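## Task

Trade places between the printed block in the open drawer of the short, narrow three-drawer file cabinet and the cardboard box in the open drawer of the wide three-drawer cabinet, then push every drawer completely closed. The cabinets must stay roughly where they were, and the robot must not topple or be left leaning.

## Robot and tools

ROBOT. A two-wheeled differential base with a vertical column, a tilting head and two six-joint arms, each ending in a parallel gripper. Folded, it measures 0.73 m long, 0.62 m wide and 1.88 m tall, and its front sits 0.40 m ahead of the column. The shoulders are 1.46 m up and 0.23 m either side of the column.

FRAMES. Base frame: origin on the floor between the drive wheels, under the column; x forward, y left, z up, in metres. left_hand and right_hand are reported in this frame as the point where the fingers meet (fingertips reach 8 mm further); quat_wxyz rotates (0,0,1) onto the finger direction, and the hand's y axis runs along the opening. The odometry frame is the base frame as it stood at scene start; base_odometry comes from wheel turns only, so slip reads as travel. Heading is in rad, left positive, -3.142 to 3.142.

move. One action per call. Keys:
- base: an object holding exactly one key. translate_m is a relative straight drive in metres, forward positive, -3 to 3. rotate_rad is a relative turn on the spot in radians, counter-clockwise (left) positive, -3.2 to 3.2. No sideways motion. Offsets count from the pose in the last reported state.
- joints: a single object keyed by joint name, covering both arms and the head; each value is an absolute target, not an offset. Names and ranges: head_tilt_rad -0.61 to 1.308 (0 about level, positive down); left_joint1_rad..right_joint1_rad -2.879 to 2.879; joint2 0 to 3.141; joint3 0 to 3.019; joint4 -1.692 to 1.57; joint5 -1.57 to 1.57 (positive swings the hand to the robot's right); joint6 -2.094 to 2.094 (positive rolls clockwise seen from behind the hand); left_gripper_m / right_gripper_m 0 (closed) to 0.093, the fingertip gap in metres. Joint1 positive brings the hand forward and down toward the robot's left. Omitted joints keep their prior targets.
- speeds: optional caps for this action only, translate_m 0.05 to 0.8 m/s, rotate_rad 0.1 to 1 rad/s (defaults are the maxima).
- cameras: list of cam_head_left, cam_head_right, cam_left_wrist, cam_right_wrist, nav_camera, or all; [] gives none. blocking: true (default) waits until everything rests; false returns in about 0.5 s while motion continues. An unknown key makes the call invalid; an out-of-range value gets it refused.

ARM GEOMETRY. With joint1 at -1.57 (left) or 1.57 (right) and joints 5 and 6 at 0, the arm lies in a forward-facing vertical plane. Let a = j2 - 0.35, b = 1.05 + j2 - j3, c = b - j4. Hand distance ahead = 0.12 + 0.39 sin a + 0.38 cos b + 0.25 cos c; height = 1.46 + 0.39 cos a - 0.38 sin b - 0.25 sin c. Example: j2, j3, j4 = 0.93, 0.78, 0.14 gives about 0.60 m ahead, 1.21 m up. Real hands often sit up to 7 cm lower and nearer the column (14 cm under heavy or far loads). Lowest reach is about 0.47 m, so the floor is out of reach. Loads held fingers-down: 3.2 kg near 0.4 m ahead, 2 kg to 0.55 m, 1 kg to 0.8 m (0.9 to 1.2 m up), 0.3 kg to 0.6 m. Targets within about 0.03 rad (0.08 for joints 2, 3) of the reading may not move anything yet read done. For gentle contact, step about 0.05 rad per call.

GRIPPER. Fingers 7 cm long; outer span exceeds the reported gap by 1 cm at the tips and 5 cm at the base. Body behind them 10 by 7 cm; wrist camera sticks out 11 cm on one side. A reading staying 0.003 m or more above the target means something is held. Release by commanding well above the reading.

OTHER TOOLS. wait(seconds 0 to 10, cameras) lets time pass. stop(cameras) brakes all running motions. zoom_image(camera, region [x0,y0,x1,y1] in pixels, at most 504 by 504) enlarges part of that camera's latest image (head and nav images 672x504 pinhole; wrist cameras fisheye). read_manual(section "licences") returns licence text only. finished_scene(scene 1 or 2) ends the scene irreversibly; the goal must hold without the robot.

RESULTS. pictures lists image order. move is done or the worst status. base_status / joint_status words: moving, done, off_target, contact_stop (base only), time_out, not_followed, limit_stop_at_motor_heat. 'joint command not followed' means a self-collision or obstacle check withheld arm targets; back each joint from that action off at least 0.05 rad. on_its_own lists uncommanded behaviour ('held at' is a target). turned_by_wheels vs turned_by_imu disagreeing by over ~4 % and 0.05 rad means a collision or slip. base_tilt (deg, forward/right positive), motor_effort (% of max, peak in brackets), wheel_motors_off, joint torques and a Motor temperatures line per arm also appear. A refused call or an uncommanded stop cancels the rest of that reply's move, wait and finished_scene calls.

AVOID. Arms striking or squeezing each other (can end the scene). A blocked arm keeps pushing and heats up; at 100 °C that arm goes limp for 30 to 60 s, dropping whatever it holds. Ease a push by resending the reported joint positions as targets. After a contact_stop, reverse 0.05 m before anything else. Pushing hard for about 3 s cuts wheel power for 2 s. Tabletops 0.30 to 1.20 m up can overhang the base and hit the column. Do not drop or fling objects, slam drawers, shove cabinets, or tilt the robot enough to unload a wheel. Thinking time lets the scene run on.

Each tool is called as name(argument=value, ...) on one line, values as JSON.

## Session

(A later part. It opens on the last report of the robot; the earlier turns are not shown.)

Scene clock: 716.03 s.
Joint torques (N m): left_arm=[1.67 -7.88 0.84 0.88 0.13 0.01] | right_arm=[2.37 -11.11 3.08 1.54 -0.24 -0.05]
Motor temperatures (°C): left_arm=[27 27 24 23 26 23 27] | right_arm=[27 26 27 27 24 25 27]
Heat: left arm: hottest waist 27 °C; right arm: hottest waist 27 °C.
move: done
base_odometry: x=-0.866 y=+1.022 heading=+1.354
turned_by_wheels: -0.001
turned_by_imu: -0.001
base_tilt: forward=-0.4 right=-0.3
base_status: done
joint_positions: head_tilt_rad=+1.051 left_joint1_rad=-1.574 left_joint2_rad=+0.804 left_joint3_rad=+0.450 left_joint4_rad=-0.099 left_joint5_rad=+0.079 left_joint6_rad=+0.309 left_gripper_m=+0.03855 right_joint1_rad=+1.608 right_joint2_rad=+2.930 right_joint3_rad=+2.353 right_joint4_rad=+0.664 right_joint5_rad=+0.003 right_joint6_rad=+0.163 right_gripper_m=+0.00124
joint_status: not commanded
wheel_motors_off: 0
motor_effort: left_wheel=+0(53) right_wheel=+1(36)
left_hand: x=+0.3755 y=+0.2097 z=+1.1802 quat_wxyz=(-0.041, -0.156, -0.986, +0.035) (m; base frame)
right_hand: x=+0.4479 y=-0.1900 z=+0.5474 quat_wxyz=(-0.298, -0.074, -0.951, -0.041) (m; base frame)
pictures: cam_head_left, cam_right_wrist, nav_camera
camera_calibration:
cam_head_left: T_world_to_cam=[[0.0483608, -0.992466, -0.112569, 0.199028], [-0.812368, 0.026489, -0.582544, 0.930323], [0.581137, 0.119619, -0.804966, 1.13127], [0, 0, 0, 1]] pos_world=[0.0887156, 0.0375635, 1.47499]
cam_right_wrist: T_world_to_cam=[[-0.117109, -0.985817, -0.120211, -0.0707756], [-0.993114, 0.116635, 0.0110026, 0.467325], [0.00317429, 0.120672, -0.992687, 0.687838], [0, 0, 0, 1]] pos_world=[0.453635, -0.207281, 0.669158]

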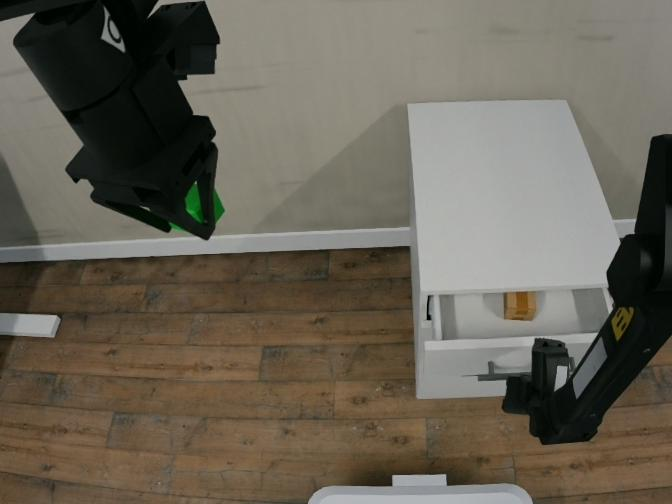

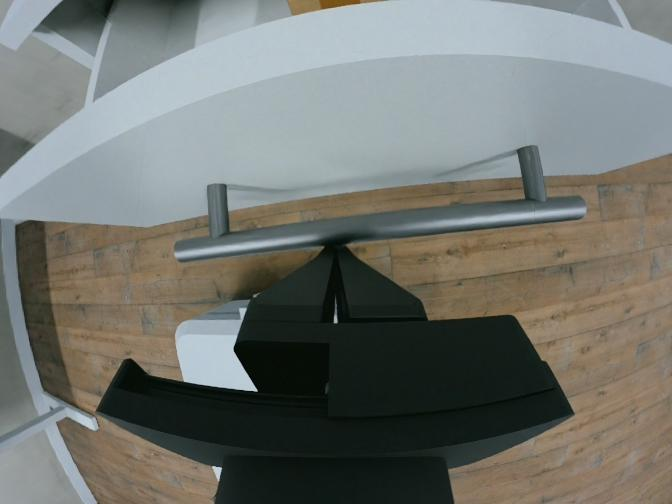

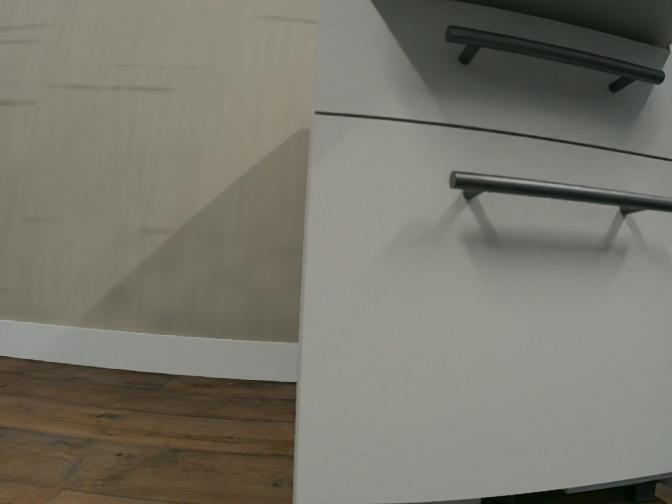

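move(base={"translate_m": 0.06}, speeds={"translate_m": 0.07}, cameras=["cam_head_left","cam_right_wrist","nav_camera"])

Scene clock: 724.47 s.
Joint torques (N m): left_arm=[1.67 -8.06 0.83 0.87 0.13 0] | right_arm=[2.49 -11.34 3.1 1.58 -0.23 -0.05]
Motor temperatures (°C): left_arm=[27 27 24 23 26 23 27] | right_arm=[27 26 27 27 24 25 27]
Heat: left arm: hottest waist 27 °C; right arm: hottest waist 27 °C.
move: done
base_odometry: x=-0.853 y=+1.080 heading=+1.352
turned_by_wheels: -0.001
turned_by_imu: -0.001
base_tilt: forward=-0.4 right=-0.3
base_status: done
joint_positions: head_tilt_rad=+1.051 left_joint1_rad=-1.574 left_joint2_rad=+0.804 left_joint3_rad=+0.450 left_joint4_rad=-0.099 left_joint5_rad=+0.079 left_joint6_rad=+0.309 left_gripper_m=+0.03855 right_joint1_rad=+1.608 right_joint2_rad=+2.933 right_joint3_rad=+2.353 right_joint4_rad=+0.663 right_joint5_rad=+0.003 right_joint6_rad=+0.163 right_gripper_m=+0.00124
joint_status: not commanded
wheel_motors_off: 0
motor_effort: left_wheel=-1(48) right_wheel=+1(51)
left_hand: x=+0.3757 y=+0.2097 z=+1.1802 quat_wxyz=(-0.041, -0.156, -0.986, +0.035) (m; base frame)
right_hand: x=+0.4448 y=-0.1900 z=+0.5463 quat_wxyz=(-0.296, -0.074, -0.951, -0.041) (m; base frame)
pictures: cam_head_left, cam_right_wrist, nav_camera
camera_calibration:
cam_head_left: T_world_to_cam=[[0.0483608, -0.992466, -0.112569, 0.199028], [-0.812368, 0.026489, -0.582544, 0.930323], [0.581137, 0.119619, -0.804966, 1.13127], [0, 0, 0, 1]] pos_world=[0.0887156, 0.0375635, 1.47499]
cam_right_wrist: T_world_to_cam=[[-0.117516, -0.985841, -0.119613, -0.0714341], [-0.993071, 0.116536, 0.0151804, 0.46192], [-0.00102624, 0.120568, -0.992704, 0.688641], [0, 0, 0, 1]] pos_world=[0.451031, -0.207281, 0.66806]

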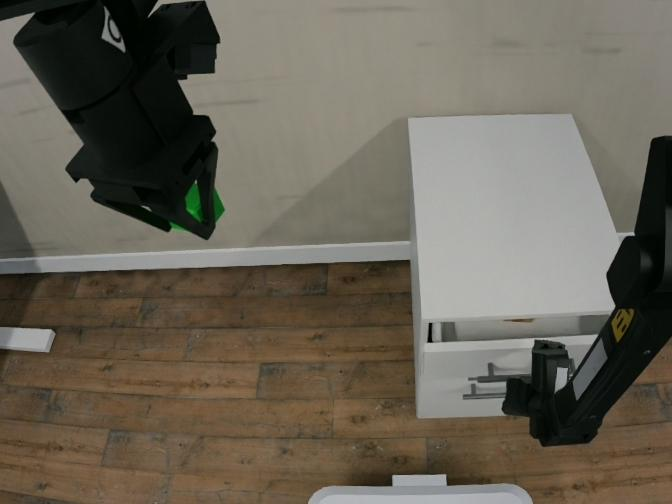

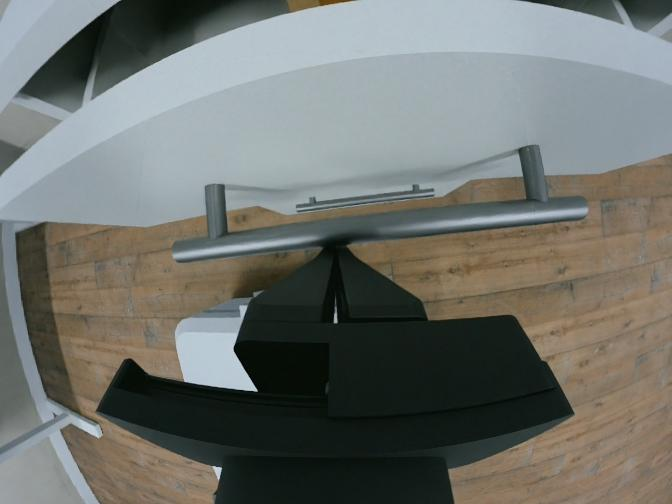

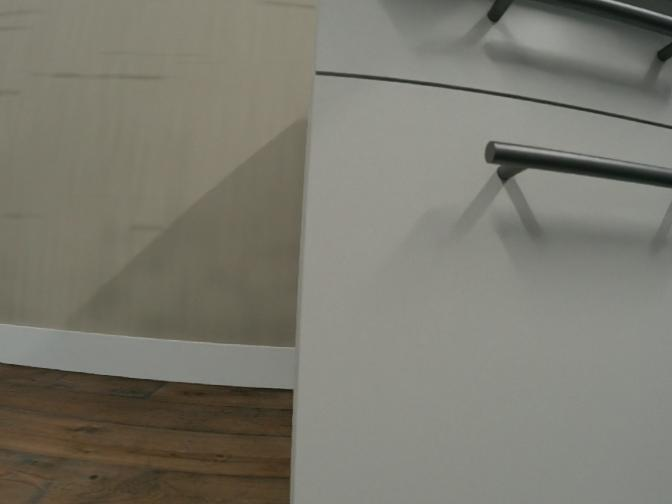

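move(base={"translate_m": 0.035}, speeds={"translate_m": 0.06}, cameras=["cam_head_left","cam_right_wrist","nav_camera"])

Scene clock: 738.90 s.
Joint torques (N m): left_arm=[1.67 -7.94 0.73 0.9 0.13 0] | right_arm=[2.32 -10.46 2.43 1.62 -0.22 -0.05]
Motor temperatures (°C): left_arm=[27 27 24 23 26 23 27] | right_arm=[27 26 27 27 24 25 27]
Heat: left arm: hottest waist 27 °C; right arm: hottest waist 27 °C.
move: done
base_odometry: x=-0.846 y=+1.115 heading=+1.351
turned_by_wheels: -0.001
turned_by_imu: -0.001
base_tilt: forward=-0.4 right=-0.3
base_status: done
joint_positions: head_tilt_rad=+1.051 left_joint1_rad=-1.574 left_joint2_rad=+0.804 left_joint3_rad=+0.451 left_joint4_rad=-0.099 left_joint5_rad=+0.079 left_joint6_rad=+0.309 left_gripper_m=+0.03855 right_joint1_rad=+1.608 right_joint2_rad=+2.914 right_joint3_rad=+2.363 right_joint4_rad=+0.663 right_joint5_rad=+0.003 right_joint6_rad=+0.163 right_gripper_m=+0.00123
joint_status: not commanded
wheel_motors_off: 0
motor_effort: left_wheel=-2(47) right_wheel=+1(41)
left_hand: x=+0.3762 y=+0.2097 z=+1.1803 quat_wxyz=(-0.041, -0.156, -0.986, +0.035) (m; base frame)
right_hand: x=+0.4674 y=-0.1899 z=+0.5537 quat_wxyz=(-0.310, -0.074, -0.947, -0.042) (m; base frame)
pictures: cam_head_left, cam_right_wrist, nav_camera
camera_calibration:
cam_head_left: T_world_to_cam=[[0.0483608, -0.992466, -0.112569, 0.199028], [-0.812368, 0.026489, -0.582544, 0.930323], [0.581137, 0.119619, -0.804966, 1.13127], [0, 0, 0, 1]] pos_world=[0.0887156, 0.0375635, 1.47499]
cam_right_wrist: T_world_to_cam=[[-0.114976, -0.985676, -0.123384, -0.0667931], [-0.992999, 0.117429, -0.012769, 0.499917], [0.0270749, 0.121052, -0.992277, 0.682677], [0, 0, 0, 1]] pos_world=[0.470254, -0.20718, 0.675547]

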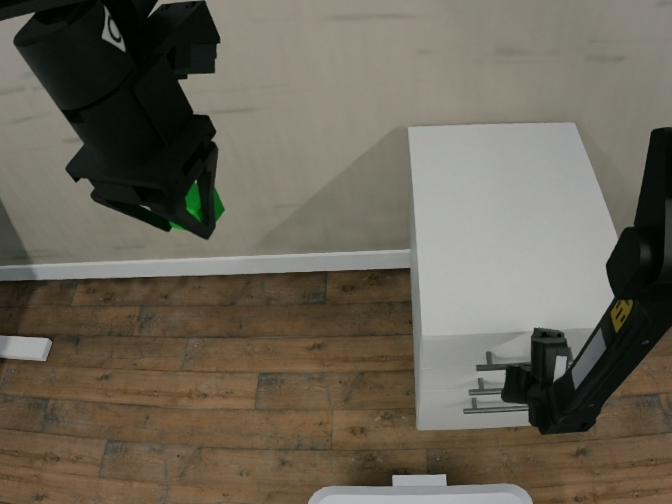

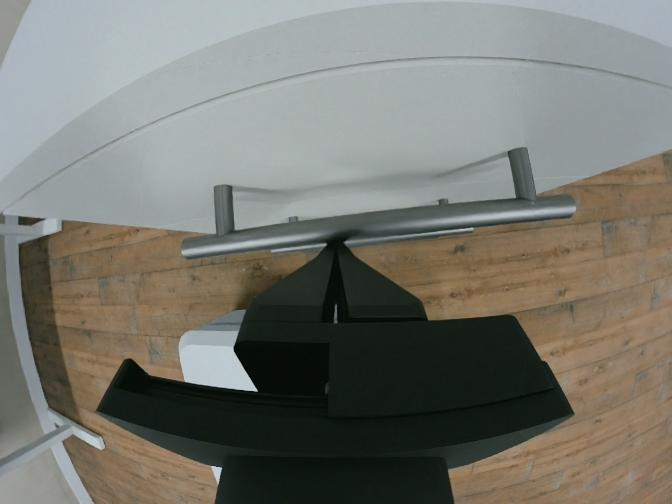

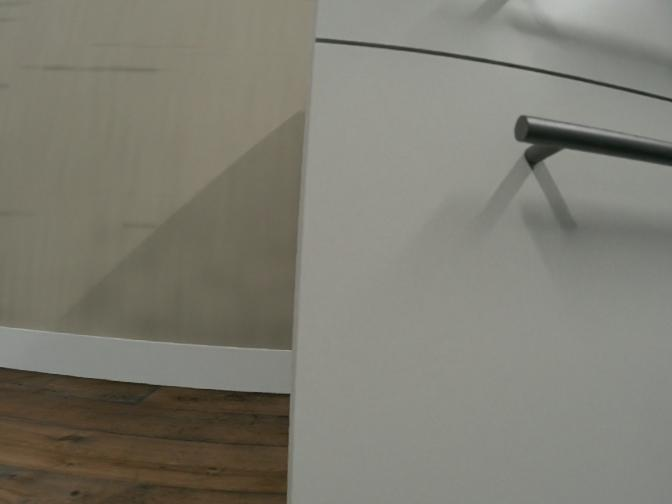

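zoom_image(camera="cam_head_left", region=[380, 280, 672, 440])

Scaled by 1.726 from the camera's 672x504 image, which has a finer 960x720 frame.

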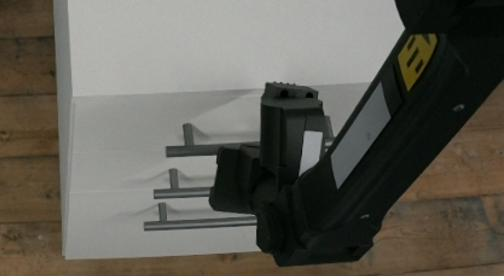

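move(base={"translate_m": 0.012}, speeds={"translate_m": 0.05}, cameras=["cam_head_left"])

move(base={"translate_m": -0.42}, speeds={"translate_m": 0.25}, cameras=["cam_head_left","nav_camera"])

Scene clock: 753.60 s.
Joint torques (N m): left_arm=[1.67 -8 0.61 0.88 0.13 0.01] | right_arm=[2.49 -10.81 2.71 1.59 -0.23 -0.05]
Motor temperatures (°C): left_arm=[27 27 24 23 26 23 27] | right_arm=[27 26 27 27 24 25 27]
Heat: left arm: hottest waist 27 °C; right arm: hottest waist 27 °C.
move: done
base_odometry: x=-0.843 y=+1.126 heading=+1.350
turned_by_wheels: -0.001
turned_by_imu: -0.001
base_tilt: forward=-0.4 right=-0.3
base_status: done
joint_positions: head_tilt_rad=+1.051 left_joint1_rad=-1.574 left_joint2_rad=+0.804 left_joint3_rad=+0.452 left_joint4_rad=-0.099 left_joint5_rad=+0.079 left_joint6_rad=+0.309 left_gripper_m=+0.03855 right_joint1_rad=+1.608 right_joint2_rad=+2.922 right_joint3_rad=+2.358 right_joint4_rad=+0.663 right_joint5_rad=+0.003 right_joint6_rad=+0.163 right_gripper_m=+0.00123
joint_status: not commanded
wheel_motors_off: 0
motor_effort: left_wheel=+0(42) right_wheel=+0(37)
left_hand: x=+0.3772 y=+0.2097 z=+1.1804 quat_wxyz=(-0.042, -0.156, -0.986, +0.035) (m; base frame)
right_hand: x=+0.4577 y=-0.1899 z=+0.5504 quat_wxyz=(-0.304, -0.074, -0.949, -0.041) (m; base frame)
pictures: cam_head_left
camera_calibration:
cam_head_left: T_world_to_cam=[[0.0483608, -0.992466, -0.112569, 0.199028], [-0.812368, 0.026489, -0.582544, 0.930323], [0.581137, 0.119619, -0.804966, 1.13127], [0, 0, 0, 1]] pos_world=[0.0887156, 0.0375635, 1.47499]

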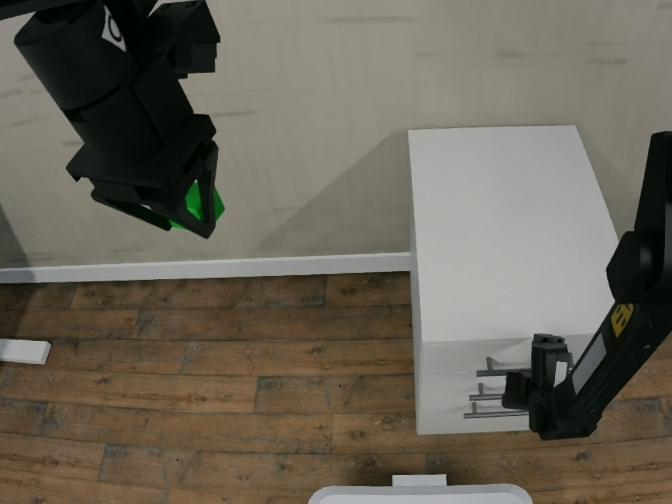

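Scene clock: 756.37 s.
Joint torques (N m): left_arm=[1.67 -8.18 0.91 0.85 0.13 0.01] | right_arm=[2.55 -9.47 1.68 1.61 -0.21 -0.05]
Motor temperatures (°C): left_arm=[27 27 24 23 26 23 27] | right_arm=[27 26 27 27 24 25 27]
Heat: left arm: hottest waist 27 °C; right arm: hottest waist 27 °C.
move: done
base_odometry: x=-0.935 y=+0.717 heading=+1.349
turned_by_wheels: -0.001
turned_by_imu: -0.001
base_tilt: forward=-0.4 right=-0.3
base_status: done
joint_positions: head_tilt_rad=+1.051 left_joint1_rad=-1.574 left_joint2_rad=+0.804 left_joint3_rad=+0.450 left_joint4_rad=-0.099 left_joint5_rad=+0.079 left_joint6_rad=+0.309 left_gripper_m=+0.03855 right_joint1_rad=+1.608 right_joint2_rad=+2.898 right_joint3_rad=+2.374 right_joint4_rad=+0.665 right_joint5_rad=+0.003 right_joint6_rad=+0.163 right_gripper_m=+0.00123
joint_status: not commanded
wheel_motors_off: 0
motor_effort: left_wheel=-2(43) right_wheel=+1(52)
left_hand: x=+0.3757 y=+0.2097 z=+1.1802 quat_wxyz=(-0.041, -0.156, -0.986, +0.035) (m; base frame)
right_hand: x=+0.4890 y=-0.1893 z=+0.5614 quat_wxyz=(-0.324, -0.074, -0.942, -0.043) (m; base frame)
pictures: cam_head_left, nav_camera
camera_calibration:
cam_head_left: T_world_to_cam=[[0.0483608, -0.992466, -0.112569, 0.199028], [-0.812368, 0.026489, -0.582544, 0.930323], [0.581137, 0.119619, -0.804966, 1.13127], [0, 0, 0, 1]] pos_world=[0.0887156, 0.0375635, 1.47499]

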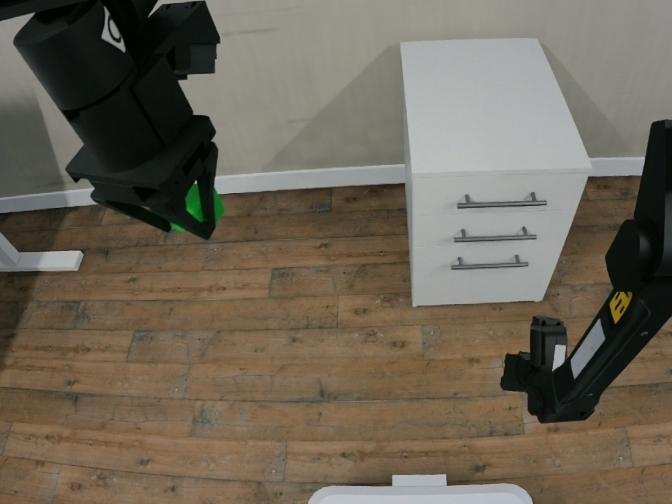

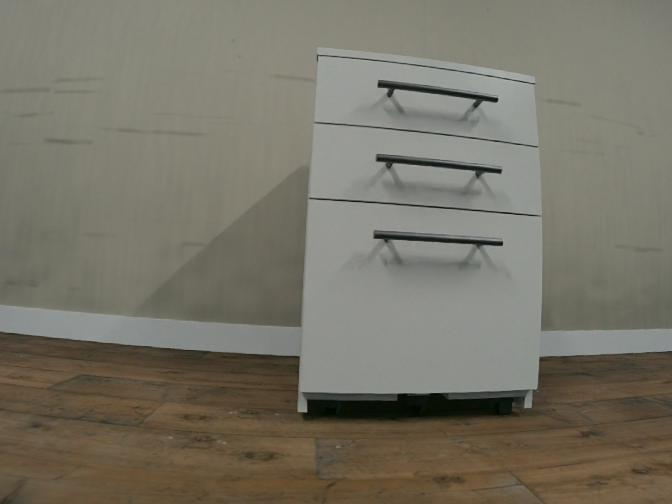

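move(joints={"right_joint1_rad":1.57,"right_joint2_rad":2.0,"right_joint3_rad":1.02,"right_joint4_rad":0.772,"head_tilt_rad":0.8}, cameras=[])

move(joints={"right_joint2_rad":0.87,"right_joint3_rad":0.38,"right_joint4_rad":-0.9,"right_joint6_rad":0}, base={"rotate_rad": -1.826}, speeds={"rotate_rad": 0.7}, cameras=["nav_camera"])

move(base={"translate_m": 1.6}, speeds={"translate_m": 0.5}, cameras=["nav_camera"])

Scene clock: 785.67 s.
Joint torques (N m): left_arm=[1.67 -8.12 0.8 0.87 0.13 0.01] | right_arm=[0.91 -12.04 -2.63 0.76 -0.17 -0.04]
Motor temperatures (°C): left_arm=[27 27 24 23 26 23 27] | right_arm=[27 26 27 27 24 25 27]
Heat: left arm: hottest waist 27 °C; right arm: hottest waist 27 °C.
move: done
base_odometry: x=-0.935 y=+0.717 heading=+1.349
turned_by_wheels: +0.000
turned_by_imu: +0.000
base_tilt: forward=-0.4 right=-0.2
base_status: not commanded
joint_positions: head_tilt_rad=+0.816 left_joint1_rad=-1.574 left_joint2_rad=+0.804 left_joint3_rad=+0.450 left_joint4_rad=-0.099 left_joint5_rad=+0.079 left_joint6_rad=+0.309 left_gripper_m=+0.03855 right_joint1_rad=+1.569 right_joint2_rad=+2.013 right_joint3_rad=+1.015 right_joint4_rad=+0.771 right_joint5_rad=+0.003 right_joint6_rad=+0.163 right_gripper_m=+0.00123
joint_status: all done
wheel_motors_off: 0
motor_effort: left_wheel=-3(3) right_wheel=+2(3)
left_hand: x=+0.3757 y=+0.2097 z=+1.1802 quat_wxyz=(-0.041, -0.156, -0.986, +0.035) (m; base frame)
right_hand: x=+0.4041 y=-0.2275 z=+0.8442 quat_wxyz=(-0.147, -0.081, -0.986, -0.010) (m; base frame)
pictures: none
No camera images: "cameras" was empty.

Scene clock: 789.53 s.
Joint torques (N m): left_arm=[1.61 -8.12 0.8 0.87 0.14 0] | right_arm=[0.44 -6.12 -0.77 -1.43 -0.16 -0.15]
Motor temperatures (°C): left_arm=[27 27 24 23 26 23 27] | right_arm=[27 26 27 27 24 25 27]
Heat: left arm: hottest waist 27 °C; right arm: hottest waist 27 °C.
move: done
base_odometry: x=-0.935 y=+0.717 heading=-0.477
turned_by_wheels: -1.825
turned_by_imu: -1.771
base_tilt: forward=-0.4 right=-0.3
base_status: done
joint_positions: head_tilt_rad=+0.816 left_joint1_rad=-1.573 left_joint2_rad=+0.804 left_joint3_rad=+0.450 left_joint4_rad=-0.099 left_joint5_rad=+0.079 left_joint6_rad=+0.309 left_gripper_m=+0.03854 right_joint1_rad=+1.574 right_joint2_rad=+0.871 right_joint3_rad=+0.384 right_joint4_rad=-0.889 right_joint5_rad=+0.003 right_joint6_rad=+0.005 right_gripper_m=+0.00124
joint_status: all done
wheel_motors_off: 0
motor_effort: left_wheel=+2(61) right_wheel=-2(43)
left_hand: x=+0.3757 y=+0.2100 z=+1.1802 quat_wxyz=(-0.041, -0.156, -0.986, +0.035) (m; base frame)
right_hand: x=+0.1459 y=-0.2252 z=+1.2457 quat_wxyz=(+0.413, +0.000, -0.911, +0.001) (m; base frame)
pictures: nav_camera

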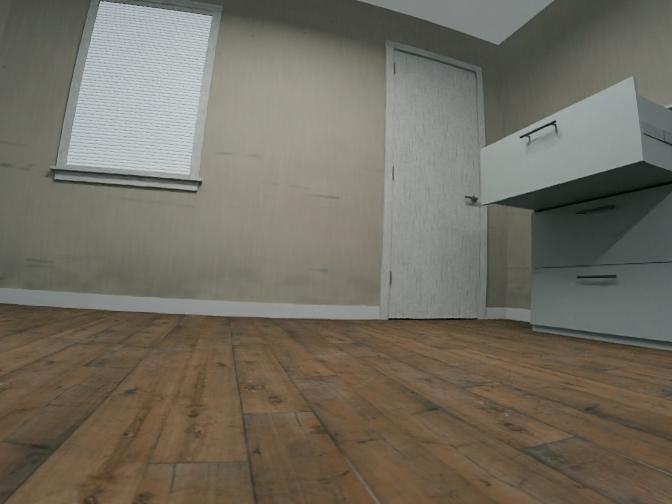

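Scene clock: 793.97 s.
Joint torques (N m): left_arm=[1.55 -7.94 0.7 0.91 0.14 0] | right_arm=[0.56 -6.12 -0.75 -1.46 -0.18 -0.15]
Motor temperatures (°C): left_arm=[27 27 24 23 25 23 27] | right_arm=[27 26 27 27 24 25 27]
Heat: left arm: hottest waist 27 °C; right arm: hottest waist 27 °C.
move: done
base_odometry: x=+0.487 y=-0.018 heading=-0.477
turned_by_wheels: -0.001
turned_by_imu: -0.002
base_tilt: forward=-0.4 right=-0.3
base_status: done
joint_positions: head_tilt_rad=+0.815 left_joint1_rad=-1.573 left_joint2_rad=+0.804 left_joint3_rad=+0.450 left_joint4_rad=-0.099 left_joint5_rad=+0.079 left_joint6_rad=+0.309 left_gripper_m=+0.03854 right_joint1_rad=+1.574 right_joint2_rad=+0.871 right_joint3_rad=+0.385 right_joint4_rad=-0.889 right_joint5_rad=+0.003 right_joint6_rad=+0.005 right_gripper_m=+0.00123
joint_status: not commanded
wheel_motors_off: 0
motor_effort: left_wheel=+0(69) right_wheel=+1(55)
left_hand: x=+0.3760 y=+0.2100 z=+1.1803 quat_wxyz=(-0.041, -0.156, -0.986, +0.035) (m; base frame)
right_hand: x=+0.1461 y=-0.2252 z=+1.2457 quat_wxyz=(+0.413, +0.000, -0.911, +0.001) (m; base frame)
pictures: nav_camera

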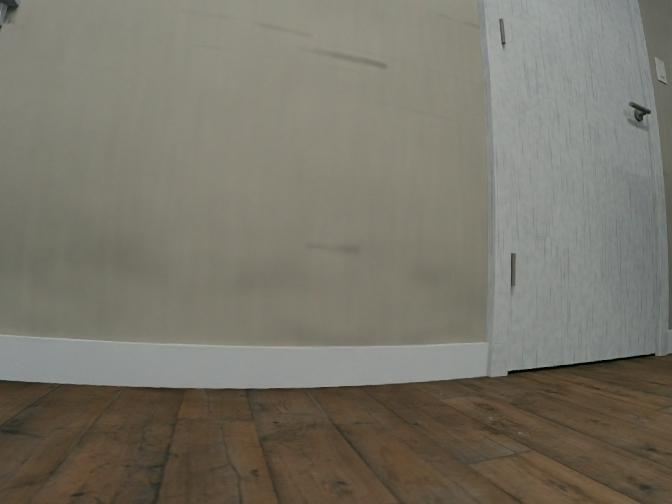

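move(base={"rotate_rad": -1.329}, speeds={"rotate_rad": 0.7}, cameras=["cam_head_left","nav_camera","cam_left_wrist"])

Scene clock: 801.20 s.
Joint torques (N m): left_arm=[1.55 -8.12 0.77 0.85 0.14 0.01] | right_arm=[0.5 -6.01 -0.77 -1.42 -0.19 -0.15]
Motor temperatures (°C): left_arm=[27 27 24 23 25 23 27] | right_arm=[27 26 26 27 24 25 27]
Heat: left arm: hottest waist 27 °C; right arm: hottest waist 27 °C.
move: done
base_odometry: x=+0.487 y=-0.018 heading=-1.806
turned_by_wheels: -1.328
turned_by_imu: -1.287
base_tilt: forward=-0.4 right=-0.3
base_status: done
joint_positions: head_tilt_rad=+0.815 left_joint1_rad=-1.572 left_joint2_rad=+0.804 left_joint3_rad=+0.450 left_joint4_rad=-0.099 left_joint5_rad=+0.079 left_joint6_rad=+0.309 left_gripper_m=+0.03853 right_joint1_rad=+1.574 right_joint2_rad=+0.871 right_joint3_rad=+0.385 right_joint4_rad=-0.889 right_joint5_rad=+0.003 right_joint6_rad=+0.005 right_gripper_m=+0.00124
joint_status: not commanded
wheel_motors_off: 0
motor_effort: left_wheel=+2(56) right_wheel=-2(49)
left_hand: x=+0.3760 y=+0.2103 z=+1.1802 quat_wxyz=(-0.041, -0.156, -0.986, +0.034) (m; base frame)
right_hand: x=+0.1461 y=-0.2252 z=+1.2457 quat_wxyz=(+0.413, +0.000, -0.911, +0.001) (m; base frame)
pictures: cam_head_left, cam_left_wrist, nav_camera
camera_calibration:
cam_head_left: T_world_to_cam=[[0.073323, -0.992465, -0.0981668, 0.175601], [-0.653849, 0.0264873, -0.756161, 1.18972], [0.753064, 0.11963, -0.64698, 0.879391], [0, 0, 0, 1]] pos_world=[0.102785, 0.0375635, 1.48581]
cam_left_wrist: T_world_to_cam=[[-0.298053, -0.951654, 0.0742942, 0.222497], [-0.817657, 0.294695, 0.494562, -0.331146], [-0.492546, 0.0866584, -0.865961, 1.31444], [0, 0, 0, 1]] pos_world=[0.442976, 0.195419, 1.2855]

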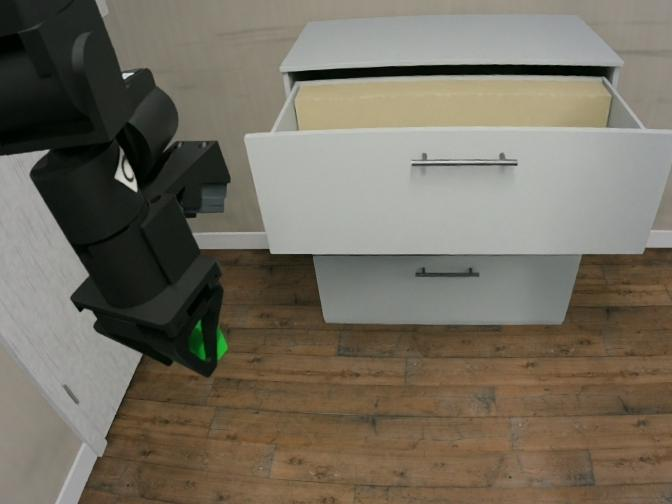

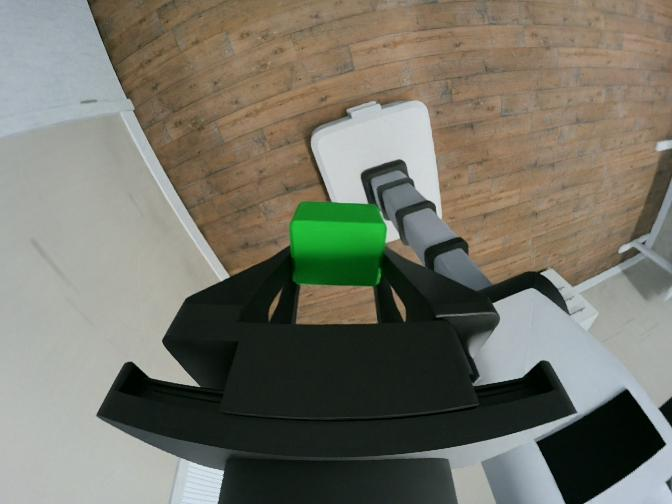

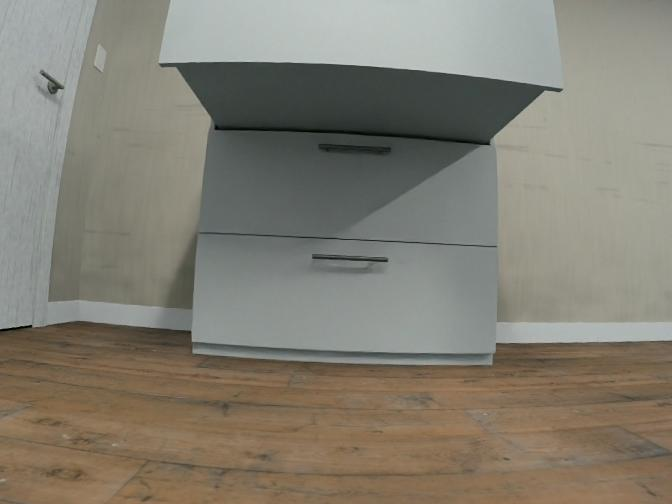

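move(base={"rotate_rad": -0.06}, cameras=[])

move(base={"translate_m": 0.5}, speeds={"translate_m": 0.25}, joints={"head_tilt_rad":1.0}, cameras=["cam_head_left","nav_camera","cam_left_wrist"])

Scene clock: 812.83 s.
Joint torques (N m): left_arm=[1.49 -8.29 0.76 0.85 0.14 0] | right_arm=[0.44 -6.01 -0.69 -1.44 -0.19 -0.17]
Motor temperatures (°C): left_arm=[27 27 24 23 25 23 28] | right_arm=[27 26 26 27 24 25 27]
Heat: left arm: hottest gripper 28 °C; right arm: hottest waist 27 °C.
move: done
base_odometry: x=+0.487 y=-0.018 heading=-1.865
turned_by_wheels: -0.059
turned_by_imu: -0.058
base_tilt: forward=-0.4 right=-0.3
base_status: done
joint_positions: head_tilt_rad=+0.815 left_joint1_rad=-1.572 left_joint2_rad=+0.804 left_joint3_rad=+0.450 left_joint4_rad=-0.099 left_joint5_rad=+0.079 left_joint6_rad=+0.309 left_gripper_m=+0.03853 right_joint1_rad=+1.574 right_joint2_rad=+0.871 right_joint3_rad=+0.385 right_joint4_rad=-0.889 right_joint5_rad=+0.003 right_joint6_rad=+0.005 right_gripper_m=+0.00124
joint_status: not commanded
wheel_motors_off: 0
motor_effort: left_wheel=+2(35) right_wheel=+0(28)
left_hand: x=+0.3760 y=+0.2106 z=+1.1802 quat_wxyz=(-0.041, -0.155, -0.986, +0.034) (m; base frame)
right_hand: x=+0.1461 y=-0.2253 z=+1.2457 quat_wxyz=(+0.413, -0.001, -0.911, +0.001) (m; base frame)
pictures: none
No camera images: "cameras" was empty.

Scene clock: 815.63 s.
Joint torques (N m): left_arm=[1.44 -8.06 0.77 0.91 0.14 0] | right_arm=[0.56 -6.01 -0.7 -1.44 -0.18 -0.16]
Motor temperatures (°C): left_arm=[27 27 24 23 25 23 28] | right_arm=[27 26 26 27 24 25 27]
Heat: left arm: hottest gripper 28 °C; right arm: hottest waist 27 °C.
move: done
base_odometry: x=+0.342 y=-0.496 heading=-1.866
turned_by_wheels: -0.001
turned_by_imu: -0.001
base_tilt: forward=-0.4 right=-0.3
base_status: done
joint_positions: head_tilt_rad=+1.000 left_joint1_rad=-1.572 left_joint2_rad=+0.804 left_joint3_rad=+0.450 left_joint4_rad=-0.099 left_joint5_rad=+0.079 left_joint6_rad=+0.309 left_gripper_m=+0.03853 right_joint1_rad=+1.574 right_joint2_rad=+0.871 right_joint3_rad=+0.384 right_joint4_rad=-0.889 right_joint5_rad=+0.003 right_joint6_rad=+0.005 right_gripper_m=+0.00124
joint_status: all done
wheel_motors_off: 0
motor_effort: left_wheel=-1(69) right_wheel=+0(52)
left_hand: x=+0.3760 y=+0.2106 z=+1.1802 quat_wxyz=(-0.041, -0.155, -0.986, +0.034) (m; base frame)
right_hand: x=+0.1459 y=-0.2253 z=+1.2457 quat_wxyz=(+0.413, -0.001, -0.911, +0.001) (m; base frame)
pictures: cam_head_left, cam_left_wrist, nav_camera
camera_calibration:
cam_head_left: T_world_to_cam=[[0.0539983, -0.992466, -0.109981, 0.194766], [-0.78188, 0.0264829, -0.622867, 0.990953], [0.621087, 0.119626, -0.774559, 1.08247], [0, 0, 0, 1]] pos_world=[0.091978, 0.0375635, 1.47709]
cam_left_wrist: T_world_to_cam=[[-0.297744, -0.9518, 0.0736579, 0.223491], [-0.817787, 0.294105, 0.494699, -0.331237], [-0.492517, 0.087057, -0.865937, 1.3143], [0, 0, 0, 1]] pos_world=[0.442976, 0.195719, 1.2855]

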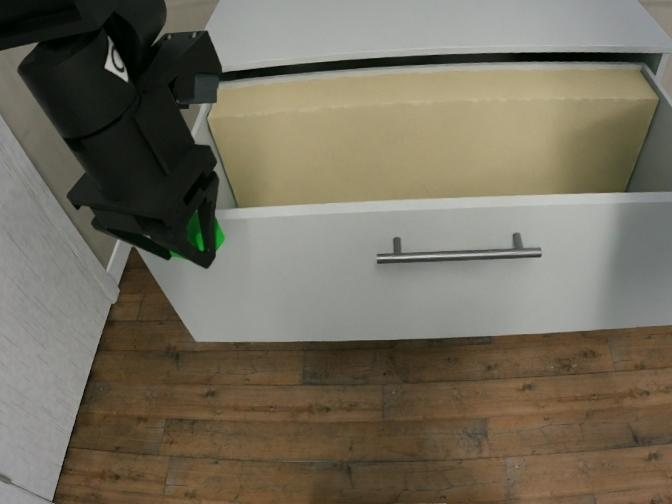

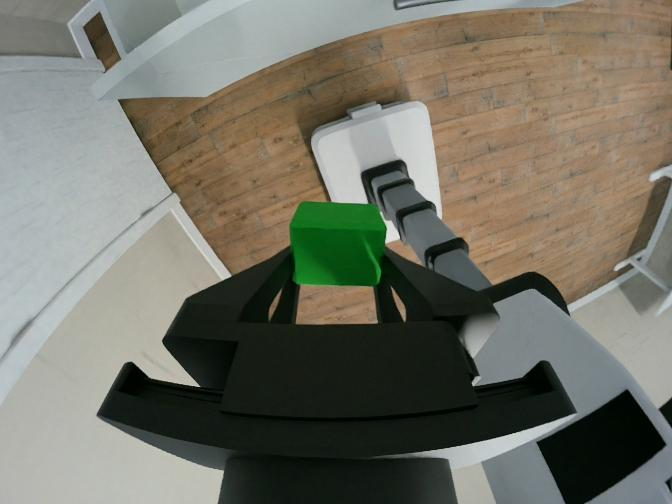

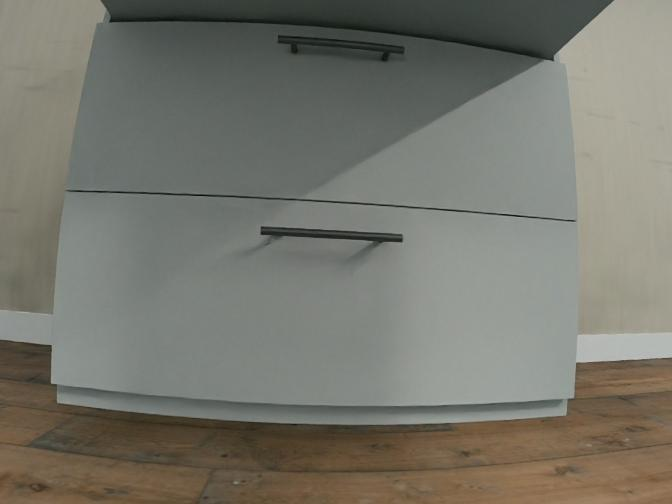

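move(base={"translate_m": 0.13}, speeds={"translate_m": 0.15}, joints={"left_joint1_rad":-1.65,"left_joint2_rad":0.95,"left_joint3_rad":0.75,"left_joint4_rad":-0.30}, cameras=["cam_head_left","nav_camera","cam_left_wrist"])

Scene clock: 829.03 s.
Joint torques (N m): left_arm=[0.73 -11.63 1.51 0.58 0.2 0.01] | right_arm=[0.56 -6.12 -0.68 -1.42 -0.18 -0.16]
Motor temperatures (°C): left_arm=[27 27 24 23 25 23 28] | right_arm=[27 26 26 27 24 25 27]
Heat: left arm: hottest gripper 28 °C; right arm: hottest waist 27 °C.
move: done
base_odometry: x=+0.304 y=-0.621 heading=-1.866
turned_by_wheels: +0.000
turned_by_imu: +0.000
base_tilt: forward=-0.4 right=-0.3
base_status: done
joint_positions: head_tilt_rad=+1.001 left_joint1_rad=-1.649 left_joint2_rad=+0.961 left_joint3_rad=+0.755 left_joint4_rad=-0.295 left_joint5_rad=+0.079 left_joint6_rad=+0.309 left_gripper_m=+0.03853 right_joint1_rad=+1.574 right_joint2_rad=+0.871 right_joint3_rad=+0.384 right_joint4_rad=-0.889 right_joint5_rad=+0.003 right_joint6_rad=+0.005 right_gripper_m=+0.00124
joint_status: all done
wheel_motors_off: 0
motor_effort: left_wheel=-1(39) right_wheel=+0(36)
left_hand: x=+0.4694 y=+0.1757 z=+1.1645 quat_wxyz=(-0.022, -0.173, -0.982, +0.071) (m; base frame)
right_hand: x=+0.1459 y=-0.2253 z=+1.2457 quat_wxyz=(+0.413, -0.001, -0.911, +0.001) (m; base frame)
pictures: cam_head_left, cam_left_wrist, nav_camera
camera_calibration:
cam_head_left: T_world_to_cam=[[0.0539277, -0.992466, -0.110015, 0.194817], [-0.782281, 0.0264822, -0.622362, 0.990105], [0.620587, 0.119625, -0.774959, 1.0831], [0, 0, 0, 1]] pos_world=[0.0918784, 0.0375635, 1.47699]
cam_left_wrist: T_world_to_cam=[[-0.33057, -0.931681, 0.150645, 0.141495], [-0.780333, 0.359597, 0.511634, -0.285625], [-0.530851, 0.0515775, -0.845894, 1.35063], [0, 0, 0, 1]] pos_world=[0.540874, 0.164876, 1.26731]

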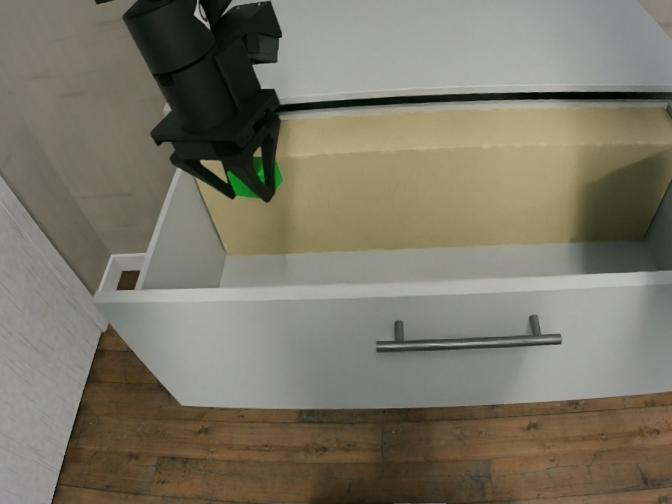

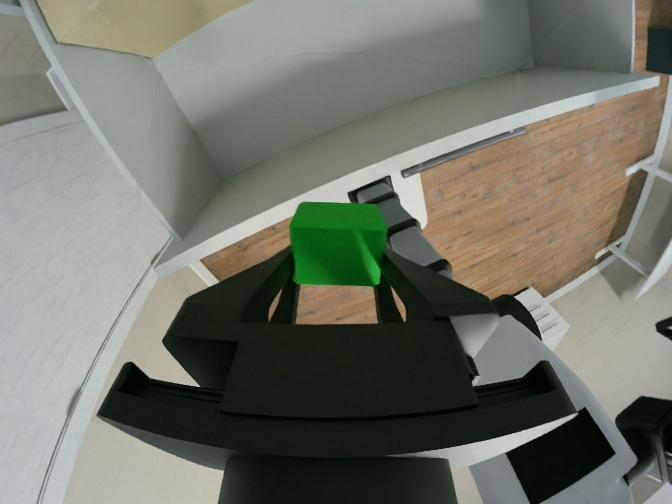

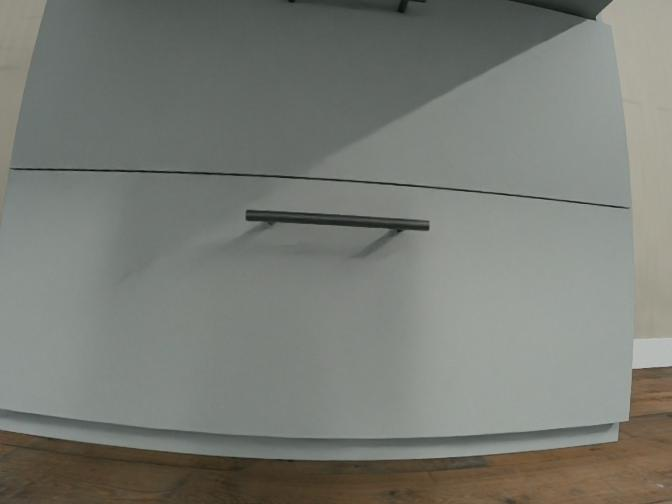

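move(joints={"left_joint2_rad":1.3,"left_joint3_rad":0.9,"left_joint4_rad":0.0,"left_joint5_rad":-0.07}, cameras=[])

move(joints={"left_joint2_rad":1.618,"left_joint3_rad":1.16,"left_joint4_rad":0.094}, cameras=["cam_left_wrist","cam_head_left"])

move(joints={"left_joint2_rad":2.0,"left_joint3_rad":1.504,"left_joint4_rad":0.137}, cameras=["cam_left_wrist","cam_head_left"])

Scene clock: 842.33 s.
Joint torques (N m): left_arm=[0.5 -13.63 0.62 1.03 0 0] | right_arm=[0.67 -5.95 -0.68 -1.52 -0.19 -0.15]
Motor temperatures (°C): left_arm=[27 28 24 23 26 23 28] | right_arm=[27 25 26 27 24 25 27]
Heat: left arm: hottest shoulder 28 °C; right arm: hottest waist 27 °C.
move: done
base_odometry: x=+0.304 y=-0.621 heading=-1.866
turned_by_wheels: +0.000
turned_by_imu: +0.000
base_tilt: forward=-0.4 right=-0.3
base_status: not commanded
joint_positions: head_tilt_rad=+1.001 left_joint1_rad=-1.649 left_joint2_rad=+1.313 left_joint3_rad=+0.896 left_joint4_rad=-0.002 left_joint5_rad=-0.068 left_joint6_rad=+0.309 left_gripper_m=+0.03853 right_joint1_rad=+1.574 right_joint2_rad=+0.871 right_joint3_rad=+0.384 right_joint4_rad=-0.889 right_joint5_rad=+0.003 right_joint6_rad=+0.005 right_gripper_m=+0.00124
joint_status: all done
wheel_motors_off: 0
motor_effort: left_wheel=-2(3) right_wheel=+0(3)
left_hand: x=+0.5063 y=+0.1918 z=+1.0513 quat_wxyz=(-0.052, -0.170, -0.984, -0.007) (m; base frame)
right_hand: x=+0.1459 y=-0.2253 z=+1.2457 quat_wxyz=(+0.413, -0.001, -0.911, +0.001) (m; base frame)
pictures: none
No camera images: "cameras" was empty.

Scene clock: 843.37 s.
Joint torques (N m): left_arm=[0.15 -14.45 0.44 1.11 0 -0.01] | right_arm=[0.44 -5.89 -0.7 -1.36 -0.19 -0.16]
Motor temperatures (°C): left_arm=[27 28 24 23 26 23 28] | right_arm=[27 25 26 27 24 25 27]
Heat: left arm: hottest shoulder 28 °C; right arm: hottest waist 27 °C.
move: done
base_odometry: x=+0.304 y=-0.621 heading=-1.866
turned_by_wheels: +0.000
turned_by_imu: +0.000
base_tilt: forward=-0.4 right=-0.3
base_status: not commanded
joint_positions: head_tilt_rad=+1.001 left_joint1_rad=-1.649 left_joint2_rad=+1.626 left_joint3_rad=+1.153 left_joint4_rad=+0.091 left_joint5_rad=-0.068 left_joint6_rad=+0.309 left_gripper_m=+0.03853 right_joint1_rad=+1.574 right_joint2_rad=+0.871 right_joint3_rad=+0.384 right_joint4_rad=-0.889 right_joint5_rad=+0.003 right_joint6_rad=+0.005 right_gripper_m=+0.00124
joint_status: all done
wheel_motors_off: 0
motor_effort: left_wheel=-2(4) right_wheel=+3(3)
left_hand: x=+0.5457 y=+0.1829 z=+0.9430 quat_wxyz=(-0.071, -0.168, -0.983, -0.009) (m; base frame)
right_hand: x=+0.1459 y=-0.2253 z=+1.2457 quat_wxyz=(+0.413, -0.001, -0.911, +0.001) (m; base frame)
pictures: cam_head_left, cam_left_wrist
camera_calibration:
cam_head_left: T_world_to_cam=[[0.0539277, -0.992466, -0.110015, 0.194817], [-0.782281, 0.0264822, -0.622362, 0.990105], [0.620587, 0.119625, -0.774959, 1.0831], [0, 0, 0, 1]] pos_world=[0.0918784, 0.0375635, 1.47699]
cam_left_wrist: T_world_to_cam=[[-0.319317, -0.947377, -0.0226412, 0.366859], [-0.846489, 0.274408, 0.456241, -0.0113633], [-0.42602, 0.164851, -0.889568, 1.16666], [0, 0, 0, 1]] pos_world=[0.604545, 0.158347, 1.05131]

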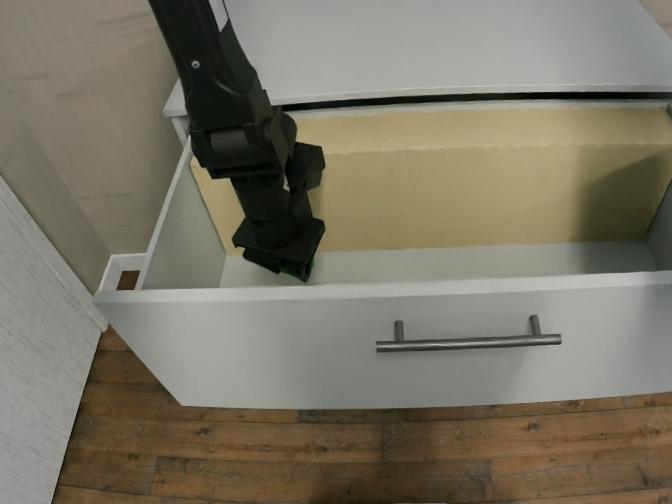

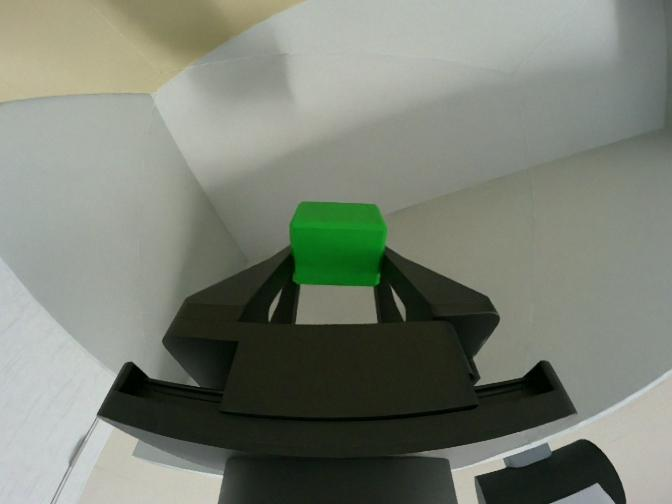

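Scene clock: 844.70 s.
Joint torques (N m): left_arm=[-0.26 -15.79 -0.27 1.13 0 -0.01] | right_arm=[0.44 -5.95 -0.72 -1.46 -0.18 -0.17]
Motor temperatures (°C): left_arm=[27 28 24 23 26 23 28] | right_arm=[27 25 26 27 24 25 27]
Heat: left arm: hottest shoulder 28 °C; right arm: hottest waist 27 °C.
move: done
base_odometry: x=+0.304 y=-0.621 heading=-1.866
turned_by_wheels: +0.000
turned_by_imu: +0.000
base_tilt: forward=-0.4 right=-0.3
base_status: not commanded
joint_positions: head_tilt_rad=+1.001 left_joint1_rad=-1.649 left_joint2_rad=+2.021 left_joint3_rad=+1.501 left_joint4_rad=+0.134 left_joint5_rad=-0.068 left_joint6_rad=+0.309 left_gripper_m=+0.03853 right_joint1_rad=+1.574 right_joint2_rad=+0.871 right_joint3_rad=+0.384 right_joint4_rad=-0.889 right_joint5_rad=+0.003 right_joint6_rad=+0.005 right_gripper_m=+0.00124
joint_status: all done
wheel_motors_off: 0
motor_effort: left_wheel=-3(4) right_wheel=+2(3)
left_hand: x=+0.5401 y=+0.1728 z=+0.7923 quat_wxyz=(-0.068, -0.169, -0.983, -0.009) (m; base frame)
right_hand: x=+0.1459 y=-0.2253 z=+1.2457 quat_wxyz=(+0.413, -0.001, -0.911, +0.001) (m; base frame)
pictures: cam_head_left, cam_left_wrist
camera_calibration:
cam_head_left: T_world_to_cam=[[0.0539277, -0.992466, -0.110015, 0.194817], [-0.782281, 0.0264822, -0.622362, 0.990105], [0.620587, 0.119625, -0.774959, 1.0831], [0, 0, 0, 1]] pos_world=[0.0918784, 0.0375635, 1.47699]
cam_left_wrist: T_world_to_cam=[[-0.319744, -0.947266, -0.0212314, 0.351215], [-0.844125, 0.274608, 0.460481, 0.0507307], [-0.430368, 0.165158, -0.887415, 1.03245], [0, 0, 0, 1]] pos_world=[0.599455, 0.148246, 0.900307]

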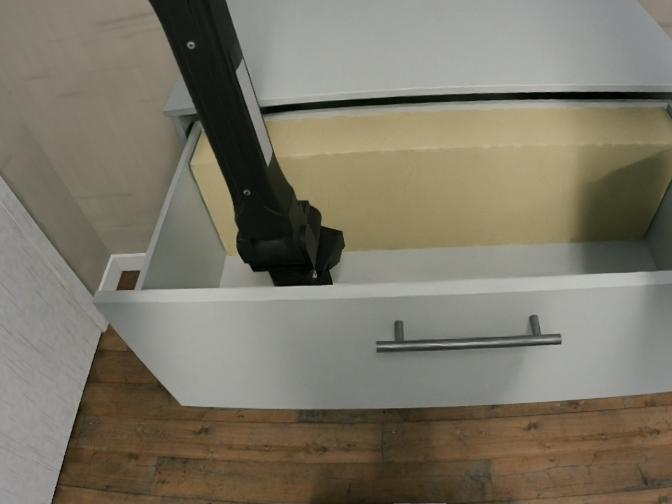

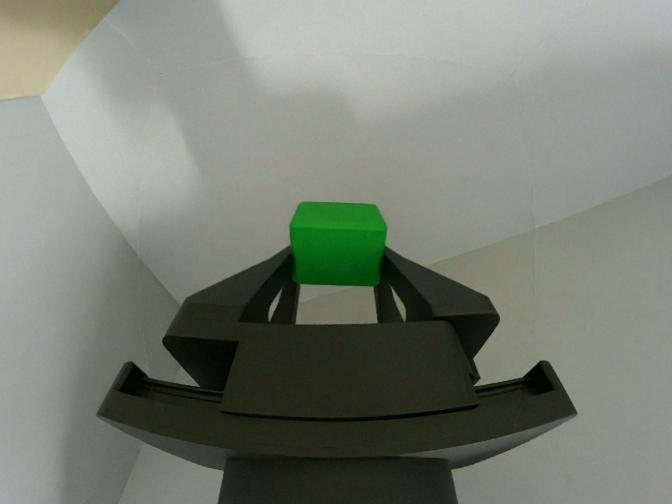

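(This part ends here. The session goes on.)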